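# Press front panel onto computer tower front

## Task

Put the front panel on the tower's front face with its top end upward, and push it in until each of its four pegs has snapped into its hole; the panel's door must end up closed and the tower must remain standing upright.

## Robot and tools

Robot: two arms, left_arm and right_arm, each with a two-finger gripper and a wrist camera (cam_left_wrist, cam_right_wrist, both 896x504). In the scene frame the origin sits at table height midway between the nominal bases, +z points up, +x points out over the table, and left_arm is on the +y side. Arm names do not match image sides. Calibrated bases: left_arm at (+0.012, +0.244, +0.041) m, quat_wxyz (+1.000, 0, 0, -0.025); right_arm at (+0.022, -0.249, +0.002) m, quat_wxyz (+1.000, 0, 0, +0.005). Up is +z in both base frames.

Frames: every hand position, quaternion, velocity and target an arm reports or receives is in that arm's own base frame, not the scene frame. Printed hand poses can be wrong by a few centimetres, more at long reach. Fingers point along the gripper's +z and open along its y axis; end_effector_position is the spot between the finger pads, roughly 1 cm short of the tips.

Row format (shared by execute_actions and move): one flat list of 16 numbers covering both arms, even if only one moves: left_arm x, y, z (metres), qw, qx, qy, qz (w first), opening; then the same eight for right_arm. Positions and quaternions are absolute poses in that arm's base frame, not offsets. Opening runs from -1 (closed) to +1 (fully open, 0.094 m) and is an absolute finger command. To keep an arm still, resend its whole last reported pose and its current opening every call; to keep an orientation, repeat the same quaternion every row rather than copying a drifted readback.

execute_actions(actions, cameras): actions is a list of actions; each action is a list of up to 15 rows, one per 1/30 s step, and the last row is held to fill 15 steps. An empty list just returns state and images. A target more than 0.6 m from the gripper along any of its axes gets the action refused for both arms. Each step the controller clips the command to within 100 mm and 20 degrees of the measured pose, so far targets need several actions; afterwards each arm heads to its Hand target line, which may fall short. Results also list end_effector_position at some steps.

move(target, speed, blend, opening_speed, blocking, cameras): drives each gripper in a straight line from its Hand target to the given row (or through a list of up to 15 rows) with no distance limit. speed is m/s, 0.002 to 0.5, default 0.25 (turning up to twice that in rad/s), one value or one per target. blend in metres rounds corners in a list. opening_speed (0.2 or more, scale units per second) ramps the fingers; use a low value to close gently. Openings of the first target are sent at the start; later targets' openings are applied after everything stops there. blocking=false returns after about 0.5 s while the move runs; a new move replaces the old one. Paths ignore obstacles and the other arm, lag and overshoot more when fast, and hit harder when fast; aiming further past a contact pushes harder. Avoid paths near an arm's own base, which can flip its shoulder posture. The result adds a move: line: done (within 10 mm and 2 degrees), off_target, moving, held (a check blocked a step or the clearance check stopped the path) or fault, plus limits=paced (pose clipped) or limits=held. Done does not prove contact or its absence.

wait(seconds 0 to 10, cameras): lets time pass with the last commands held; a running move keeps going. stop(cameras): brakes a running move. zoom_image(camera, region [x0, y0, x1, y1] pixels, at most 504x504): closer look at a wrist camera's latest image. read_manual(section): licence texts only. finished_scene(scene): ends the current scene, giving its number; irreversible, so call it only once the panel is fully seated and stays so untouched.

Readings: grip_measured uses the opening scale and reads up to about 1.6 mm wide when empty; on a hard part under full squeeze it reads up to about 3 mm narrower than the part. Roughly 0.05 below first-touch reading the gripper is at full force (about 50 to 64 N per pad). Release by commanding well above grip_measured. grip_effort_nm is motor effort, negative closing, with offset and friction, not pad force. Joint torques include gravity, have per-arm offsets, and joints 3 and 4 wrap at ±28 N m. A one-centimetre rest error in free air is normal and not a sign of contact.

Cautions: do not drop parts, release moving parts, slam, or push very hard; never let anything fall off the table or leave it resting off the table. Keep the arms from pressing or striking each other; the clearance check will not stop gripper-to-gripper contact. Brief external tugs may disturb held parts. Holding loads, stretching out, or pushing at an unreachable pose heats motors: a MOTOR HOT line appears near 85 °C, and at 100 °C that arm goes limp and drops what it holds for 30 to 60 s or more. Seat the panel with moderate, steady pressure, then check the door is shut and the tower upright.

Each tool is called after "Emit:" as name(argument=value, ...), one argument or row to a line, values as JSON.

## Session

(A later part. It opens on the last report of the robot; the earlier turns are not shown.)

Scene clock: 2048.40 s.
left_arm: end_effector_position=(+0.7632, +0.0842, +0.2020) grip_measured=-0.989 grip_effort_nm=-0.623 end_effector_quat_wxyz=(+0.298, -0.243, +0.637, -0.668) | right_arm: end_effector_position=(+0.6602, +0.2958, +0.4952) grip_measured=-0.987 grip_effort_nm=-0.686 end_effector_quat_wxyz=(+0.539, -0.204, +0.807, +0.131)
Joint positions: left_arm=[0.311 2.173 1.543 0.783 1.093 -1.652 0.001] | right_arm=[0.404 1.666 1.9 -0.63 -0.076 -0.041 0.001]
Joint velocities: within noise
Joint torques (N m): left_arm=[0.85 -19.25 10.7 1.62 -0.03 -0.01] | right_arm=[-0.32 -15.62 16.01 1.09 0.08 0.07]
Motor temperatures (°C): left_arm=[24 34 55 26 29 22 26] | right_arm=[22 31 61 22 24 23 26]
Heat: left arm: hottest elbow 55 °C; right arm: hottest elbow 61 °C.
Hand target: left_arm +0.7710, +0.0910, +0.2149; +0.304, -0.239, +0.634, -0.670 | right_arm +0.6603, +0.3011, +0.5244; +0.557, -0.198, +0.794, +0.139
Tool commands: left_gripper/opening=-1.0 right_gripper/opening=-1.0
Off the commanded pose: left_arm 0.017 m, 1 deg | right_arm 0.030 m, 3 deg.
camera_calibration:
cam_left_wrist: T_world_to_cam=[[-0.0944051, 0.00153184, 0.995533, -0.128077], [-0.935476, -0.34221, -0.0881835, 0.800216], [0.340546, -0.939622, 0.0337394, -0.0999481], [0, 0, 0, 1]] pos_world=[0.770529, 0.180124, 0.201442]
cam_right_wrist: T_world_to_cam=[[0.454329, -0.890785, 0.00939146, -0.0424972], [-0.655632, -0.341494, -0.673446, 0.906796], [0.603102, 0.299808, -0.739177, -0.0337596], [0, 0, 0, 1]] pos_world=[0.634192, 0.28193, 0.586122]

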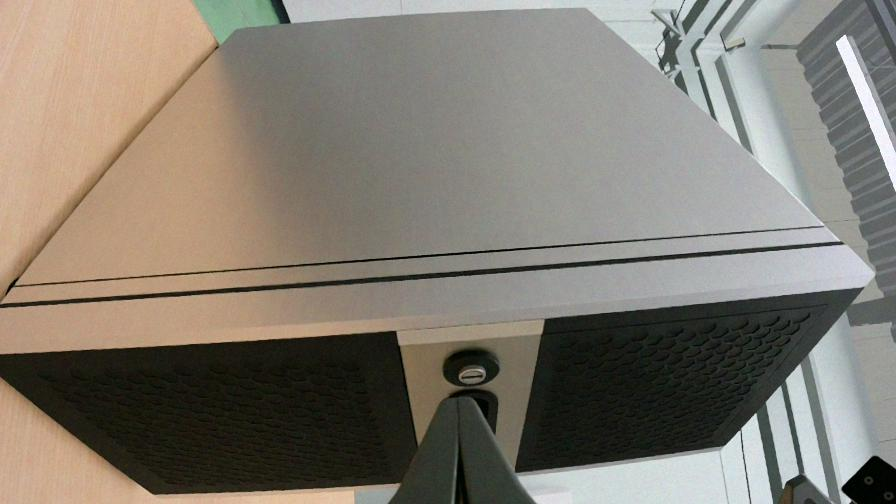

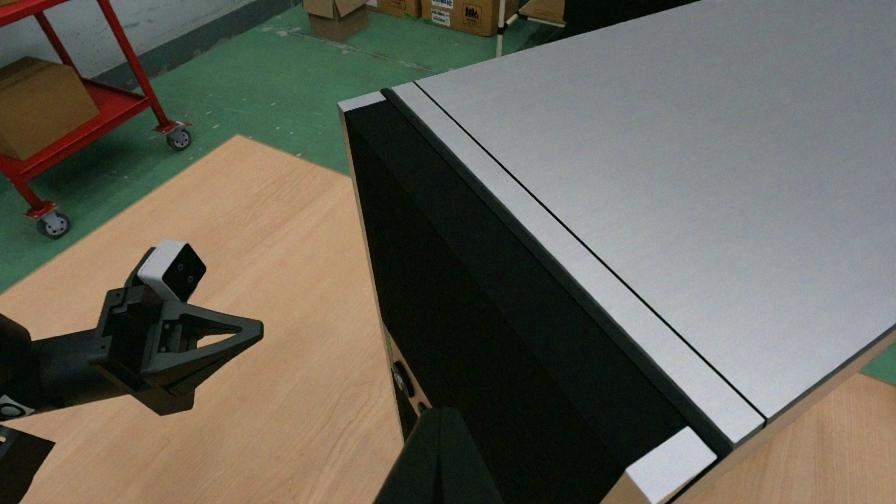

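Emit:
move(
  target=[
    [0.6987, 0.0361, 0.32, 0.4048, -0.3346, 0.5891, -0.6140, -1, 0.492, 0.121, 0.451, 0.6085, -0.3207, 0.6670, 0.2925, -1],
    [0.6347, -0.1269, 0.404, 0.4048, -0.3346, 0.5891, -0.6140, -1, 0.492, 0.121, 0.451, 0.6085, -0.3207, 0.6670, 0.2925, -1],
    [0.6965, -0.1598, 0.404, 0.4048, -0.3346, 0.5891, -0.6140, -1, 0.492, 0.121, 0.451, 0.6085, -0.3207, 0.6670, 0.2925, -1],
  ],
  speed=[0.2, 0.2, 0.1],
  blend=[0.0, 0.03, 0.0],
)

Scene clock: 2226.73 s.
left_arm: end_effector_position=(+0.6848, -0.1547, +0.3922) grip_measured=-0.989 grip_effort_nm=-0.632 end_effector_quat_wxyz=(+0.398, -0.344, +0.591, -0.612) | right_arm: end_effector_position=(+0.4950, +0.1254, +0.4410) grip_measured=-0.987 grip_effort_nm=-0.686 end_effector_quat_wxyz=(+0.596, -0.318, +0.674, +0.299)
Joint positions: left_arm=[-0.144 1.609 1.261 0.418 0.323 -1.544 0.001] | right_arm=[-0.022 1.169 1.086 -0.102 -0.919 -0.123 0.001]
Joint velocities: within noise
Joint torques (N m): left_arm=[-0.09 -11.75 12.53 1.77 -0.11 0.2] | right_arm=[-1.44 -9.99 10.39 2.06 -0.16 -0.04]
Motor temperatures (°C): left_arm=[24 35 50 26 26 21 26] | right_arm=[22 32 71 22 24 23 26]
Heat: left arm: hottest elbow 50 °C; right arm: hottest elbow 71 °C.
Hand target: left_arm +0.6954, -0.1597, +0.4038; +0.405, -0.335, +0.589, -0.614 | right_arm +0.4920, +0.1211, +0.4509; +0.607, -0.320, +0.666, +0.292
Off the commanded pose: left_arm 0.017 m, 1 deg | right_arm 0.011 m, 2 deg.
move: off_target (left_arm, right_arm)
camera_calibration:
cam_left_wrist: T_world_to_cam=[[-0.0842896, -0.025405, 0.996117, -0.335797], [-0.781582, -0.618402, -0.0819077, 0.5113], [0.618082, -0.785451, 0.0322688, -0.46982], [0, 0, 0, 1]] pos_world=[0.661706, -0.0613623, 0.391533]
cam_right_wrist: T_world_to_cam=[[0.773925, -0.632641, -0.0283743, -0.292646], [-0.349526, -0.389362, -0.852191, 0.637122], [0.528083, 0.669449, -0.522461, -0.0279496], [0, 0, 0, 1]] pos_world=[0.463936, 0.081642, 0.520043]

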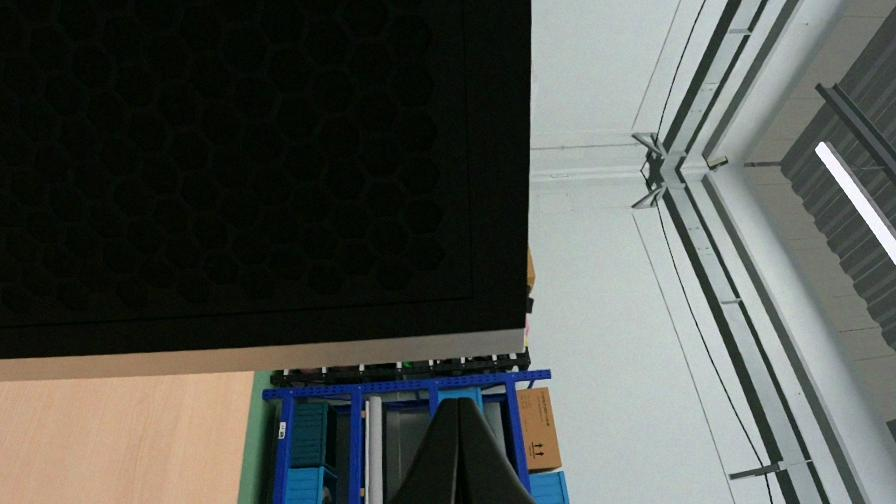

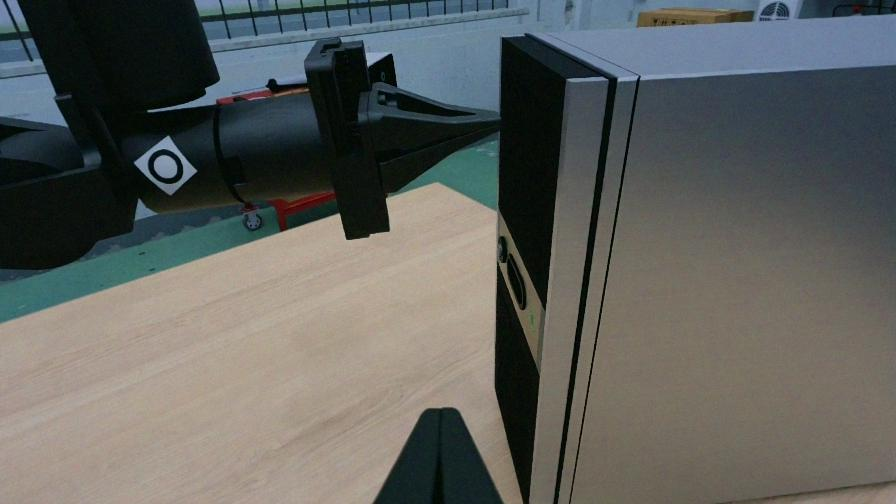

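Emit:
move(
  target=[
    [0.7283, -0.1766, 0.404, 0.4048, -0.3346, 0.5891, -0.6140, -1, 0.492, 0.121, 0.451, 0.6085, -0.3207, 0.6670, 0.2925, -1],
    [0.7539, -0.1903, 0.404, 0.4048, -0.3346, 0.5891, -0.6140, -1, 0.492, 0.121, 0.451, 0.6085, -0.3207, 0.6670, 0.2925, -1],
  ],
  speed=[0.04, 0.025],
  blend=[0.01, 0.0],
  cameras=["cam_right_wrist"],
)

Scene clock: 2239.57 s.
left_arm: end_effector_position=(+0.7198, -0.1709, +0.3942) grip_measured=-0.989 grip_effort_nm=-0.632 end_effector_quat_wxyz=(+0.396, -0.346, +0.593, -0.610) | right_arm: end_effector_position=(+0.4950, +0.1254, +0.4408) grip_measured=-0.987 grip_effort_nm=-0.676 end_effector_quat_wxyz=(+0.596, -0.318, +0.674, +0.299)
Joint positions: left_arm=[-0.163 1.697 1.384 0.373 0.303 -1.541 0.001] | right_arm=[-0.022 1.169 1.085 -0.102 -0.919 -0.123 0.001]
Joint velocities: within noise
Joint torques (N m): left_arm=[-1.9 -8.94 16.88 1.88 -0.76 0.19] | right_arm=[-2.02 -10.29 10.45 1.98 -0.18 -0.03]
Motor temperatures (°C): left_arm=[24 34 50 26 26 21 26] | right_arm=[22 32 66 22 24 23 26]
Heat: left arm: hottest elbow 50 °C; right arm: hottest elbow 66 °C.
Hand target: left_arm +0.7477, -0.1890, +0.4019; +0.405, -0.335, +0.589, -0.614 | right_arm +0.4920, +0.1211, +0.4508; +0.607, -0.320, +0.666, +0.292
Off the commanded pose: left_arm 0.040 m, 2 deg | right_arm 0.012 m, 2 deg.
move: off_target (left_arm, right_arm)
camera_calibration:
cam_right_wrist: T_world_to_cam=[[0.773914, -0.632641, -0.0286748, -0.292495], [-0.349851, -0.389355, -0.852061, 0.637036], [0.527884, 0.669454, -0.522657, -0.0278632], [0, 0, 0, 1]] pos_world=[0.463942, 0.0816419, 0.519843]
Images, in order (width x height): cam_right_wrist 896x504.

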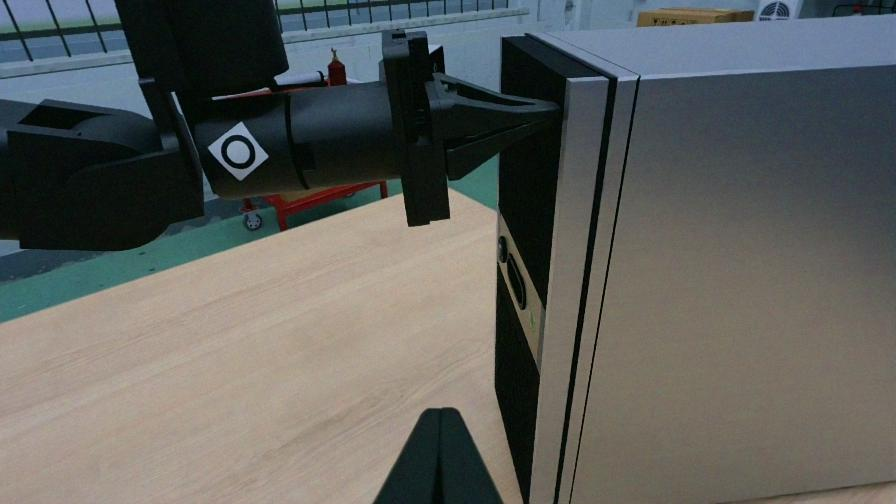

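Emit:
zoom_image(
  camera="cam_right_wrist",
  region=[540, 40, 680, 119],
)

Emit:
move(
  target=[0.7592, -0.1931, 0.404, 0.4048, -0.3346, 0.5891, -0.6140, -1, 0.492, 0.121, 0.451, 0.6085, -0.3207, 0.6670, 0.2925, -1],
  speed=0.025,
  cameras=["cam_right_wrist"],
)

Emit:
zoom_image(
  camera="cam_right_wrist",
  region=[540, 40, 680, 119],
)

Emit:
move(
  target=[0.6965, -0.1598, 0.404, 0.4048, -0.3346, 0.5891, -0.6140, -1, 0.492, 0.121, 0.451, 0.6085, -0.3207, 0.6670, 0.2925, -1],
  speed=0.06,
  cameras=["cam_right_wrist"],
)

Emit:
zoom_image(
  camera="cam_right_wrist",
  region=[540, 40, 680, 119],
)

Scaled by 3.600 from the camera's 896x504 image, which has a finer 1280x720 frame.

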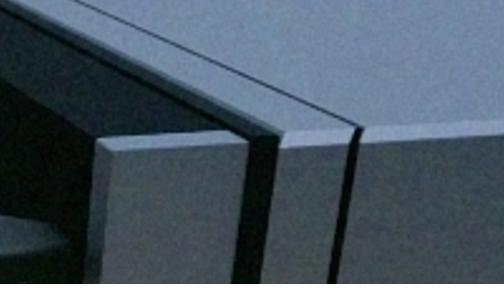

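Scene clock: 2251.27 s.
left_arm: end_effector_position=(+0.7200, -0.1710, +0.3943) grip_measured=-0.989 grip_effort_nm=-0.632 end_effector_quat_wxyz=(+0.395, -0.347, +0.594, -0.609) | right_arm: end_effector_position=(+0.4950, +0.1254, +0.4408) grip_measured=-0.987 grip_effort_nm=-0.681 end_effector_quat_wxyz=(+0.596, -0.318, +0.674, +0.299)
Joint positions: left_arm=[-0.163 1.697 1.386 0.369 0.303 -1.541 0.001] | right_arm=[-0.022 1.169 1.085 -0.102 -0.919 -0.123 0.001]
Joint velocities: within noise
Joint torques (N m): left_arm=[-1.9 -8.06 17.83 2.07 -0.93 0.22] | right_arm=[-2.32 -9.52 10.44 1.89 -0.23 -0.08]
Motor temperatures (°C): left_arm=[24 33 51 26 26 21 26] | right_arm=[22 32 63 22 24 23 26]
Heat: left arm: hottest elbow 51 °C; right arm: hottest elbow 63 °C.
Hand target: left_arm +0.7513, -0.1916, +0.4014; +0.405, -0.335, +0.589, -0.614 | right_arm +0.4920, +0.1210, +0.4508; +0.607, -0.320, +0.666, +0.292
Off the commanded pose: left_arm 0.046 m, 2 deg | right_arm 0.012 m, 2 deg.
move: off_target (left_arm, right_arm)
camera_calibration:
cam_right_wrist: T_world_to_cam=[[0.773914, -0.632641, -0.0286748, -0.292495], [-0.349851, -0.389355, -0.852061, 0.637036], [0.527884, 0.669454, -0.522657, -0.0278632], [0, 0, 0, 1]] pos_world=[0.463942, 0.0816419, 0.519843]
Images, in order (width x height): cam_right_wrist 896x504.

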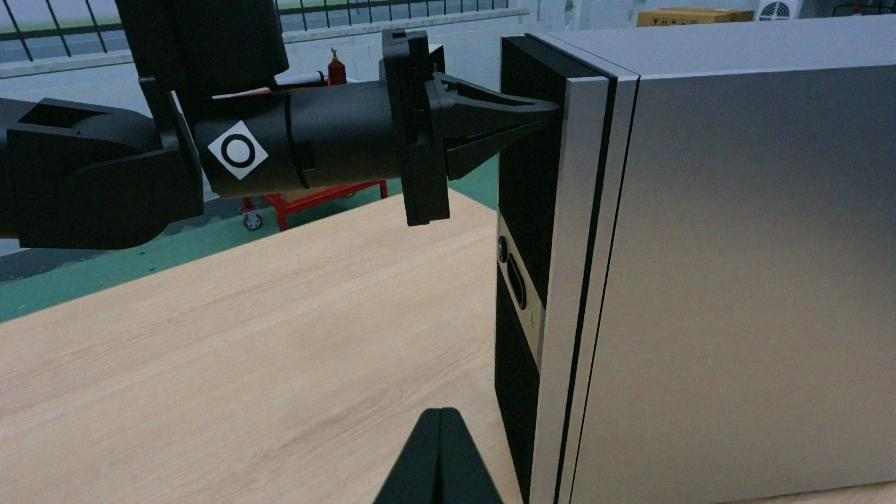

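Scaled by 3.600 from the camera's 896x504 image, which has a finer 1280x720 frame.

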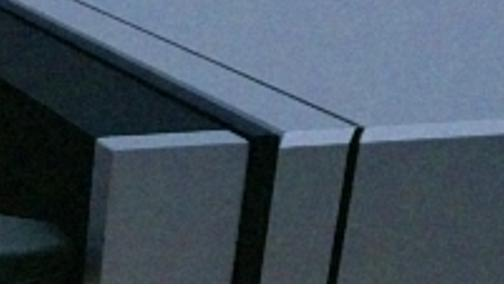

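Scene clock: 2253.03 s.
left_arm: end_effector_position=(+0.6979, -0.1651, +0.3956) grip_measured=-0.989 grip_effort_nm=-0.628 end_effector_quat_wxyz=(+0.395, -0.342, +0.594, -0.612) | right_arm: end_effector_position=(+0.4950, +0.1254, +0.4408) grip_measured=-0.987 grip_effort_nm=-0.686 end_effector_quat_wxyz=(+0.596, -0.318, +0.674, +0.299)
Joint positions: left_arm=[-0.156 1.642 1.315 0.392 0.319 -1.541 0.001] | right_arm=[-0.022 1.169 1.085 -0.102 -0.919 -0.123 0.001]
Joint velocities: within noise
Joint torques (N m): left_arm=[0.44 -14.92 8.96 2.8 0.05 0.19] | right_arm=[-2.14 -9.99 10.37 1.91 -0.18 -0.06]
Motor temperatures (°C): left_arm=[24 33 51 26 26 21 26] | right_arm=[22 32 63 22 24 23 26]
Heat: left arm: hottest elbow 51 °C; right arm: hottest elbow 63 °C.
Hand target: left_arm +0.6965, -0.1599, +0.4040; +0.405, -0.335, +0.589, -0.614 | right_arm +0.4920, +0.1210, +0.4508; +0.607, -0.320, +0.666, +0.292
Off the commanded pose: left_arm 0.010 m, 2 deg | right_arm 0.012 m, 2 deg.
move: off_target (right_arm)
camera_calibration:
cam_right_wrist: T_world_to_cam=[[0.773914, -0.632641, -0.0286748, -0.292495], [-0.349851, -0.389355, -0.852061, 0.637036], [0.527884, 0.669454, -0.522657, -0.0278632], [0, 0, 0, 1]] pos_world=[0.463942, 0.0816419, 0.519843]
Images, in order (width x height): cam_right_wrist 896x504.

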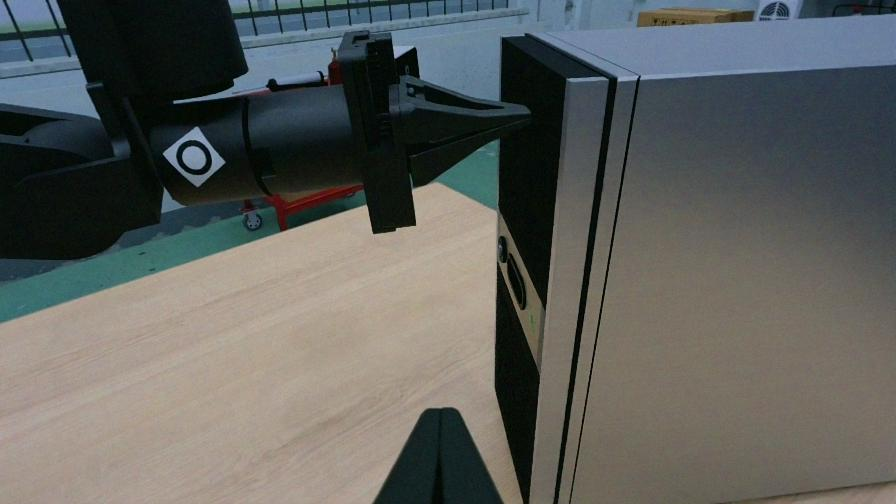

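Scaled by 3.600 from the camera's 896x504 image, which has a finer 1280x720 frame.

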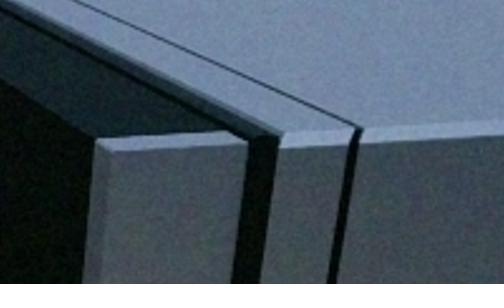

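Emit:
zoom_image(
  camera="cam_right_wrist",
  region=[580, 55, 644, 91],
)

Emit:
zoom_image(
  camera="cam_right_wrist",
  region=[516, 22, 596, 67],
)

Scaled by 7.875 from the camera's 896x504 image, which has a finer 1280x720 frame.

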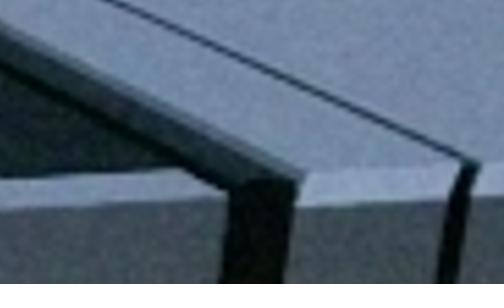

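Scaled by 6.300 from the camera's 896x504 image, which has a finer 1280x720 frame.

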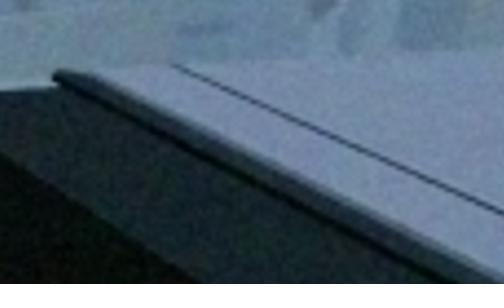

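Emit:
zoom_image(
  camera="cam_right_wrist",
  region=[510, 425, 638, 497],
)

Emit:
zoom_image(
  camera="cam_right_wrist",
  region=[530, 240, 658, 312],
)

Emit:
zoom_image(
  camera="cam_right_wrist",
  region=[550, 90, 678, 162],
)

Scaled by 3.938 from the camera's 896x504 image, which has a finer 1280x720 frame.

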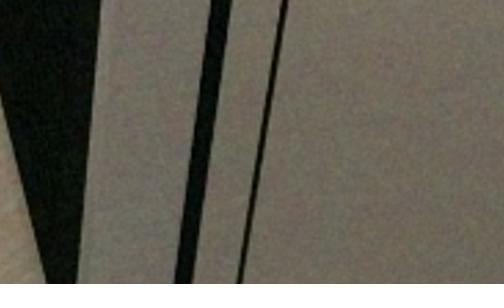

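Scaled by 3.938 from the camera's 896x504 image, which has a finer 1280x720 frame.

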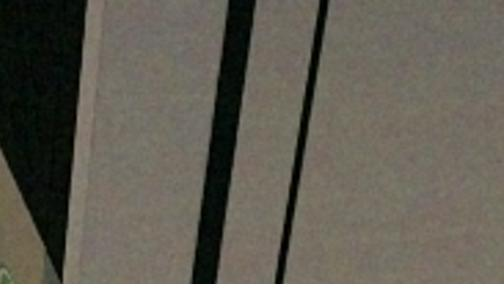

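Scaled by 3.938 from the camera's 896x504 image, which has a finer 1280x720 frame.

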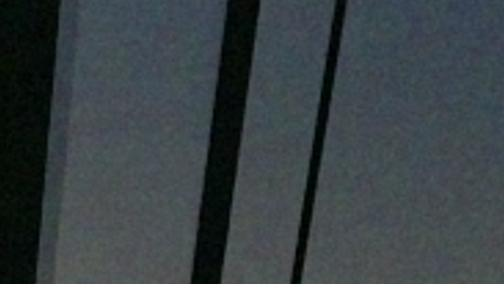

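Emit:
move(
  target=[0.6029, -0.0600, 0.40, 0.4048, -0.3346, 0.5891, -0.6140, -1, 0.492, 0.121, 0.451, 0.6085, -0.3207, 0.6670, 0.2925, -1],
  speed=0.15,
)

Scene clock: 2283.87 s.
left_arm: end_effector_position=(+0.6054, -0.0622, +0.3924) grip_measured=-0.989 grip_effort_nm=-0.632 end_effector_quat_wxyz=(+0.400, -0.338, +0.595, -0.609) | right_arm: end_effector_position=(+0.4950, +0.1254, +0.4408) grip_measured=-0.987 grip_effort_nm=-0.681 end_effector_quat_wxyz=(+0.596, -0.318, +0.674, +0.299)
Joint positions: left_arm=[0.036 1.397 1.025 0.443 0.508 -1.541 0.001] | right_arm=[-0.022 1.169 1.085 -0.102 -0.919 -0.123 0.001]
Joint velocities: within noise
Joint torques (N m): left_arm=[0.32 -10.99 8.87 2.74 0.05 0] | right_arm=[-1.73 -9.58 10.14 2.1 -0.15 -0.04]
Motor temperatures (°C): left_arm=[24 32 51 26 25 22 26] | right_arm=[22 32 58 22 24 23 26]
Heat: left arm: hottest elbow 51 °C; right arm: hottest elbow 58 °C.
Hand target: left_arm +0.6029, -0.0601, +0.4000; +0.405, -0.335, +0.589, -0.614 | right_arm +0.4920, +0.1210, +0.4508; +0.607, -0.320, +0.666, +0.292
Off the commanded pose: left_arm 0.008 m, 1 deg | right_arm 0.012 m, 2 deg.
move: off_target (right_arm)
camera_calibration:
cam_left_wrist: T_world_to_cam=[[-0.0878414, -0.0402663, 0.99532, -0.338822], [-0.783948, -0.613667, -0.0940132, 0.513], [0.614581, -0.788538, 0.0223387, -0.342215], [0, 0, 0, 1]] pos_world=[0.582722, 0.0313186, 0.39311]
cam_right_wrist: T_world_to_cam=[[0.773914, -0.632641, -0.0286748, -0.292495], [-0.349851, -0.389355, -0.852061, 0.637036], [0.527884, 0.669454, -0.522657, -0.0278632], [0, 0, 0, 1]] pos_world=[0.463942, 0.0816419, 0.519843]

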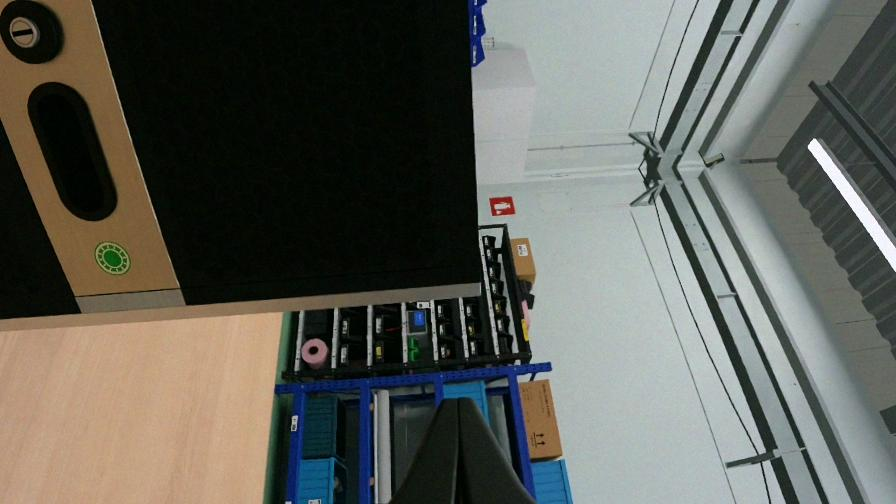

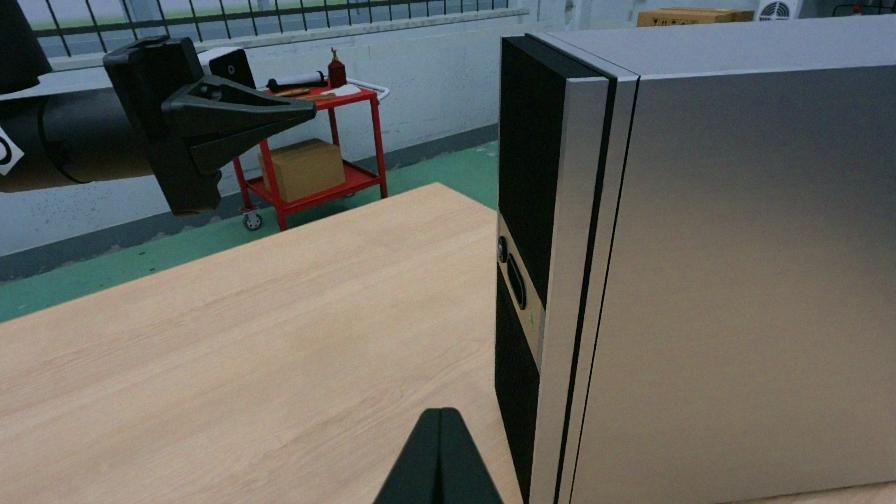

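Emit:
zoom_image(
  camera="cam_left_wrist",
  region=[0, 0, 200, 330],
)

Scaled by 1.527 from the camera's 896x504 image, which has a finer 1280x720 frame.

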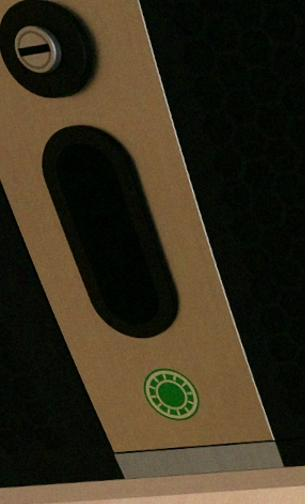

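Emit:
finished_scene(
  scene=2,
)

The scene is finished: the task was done.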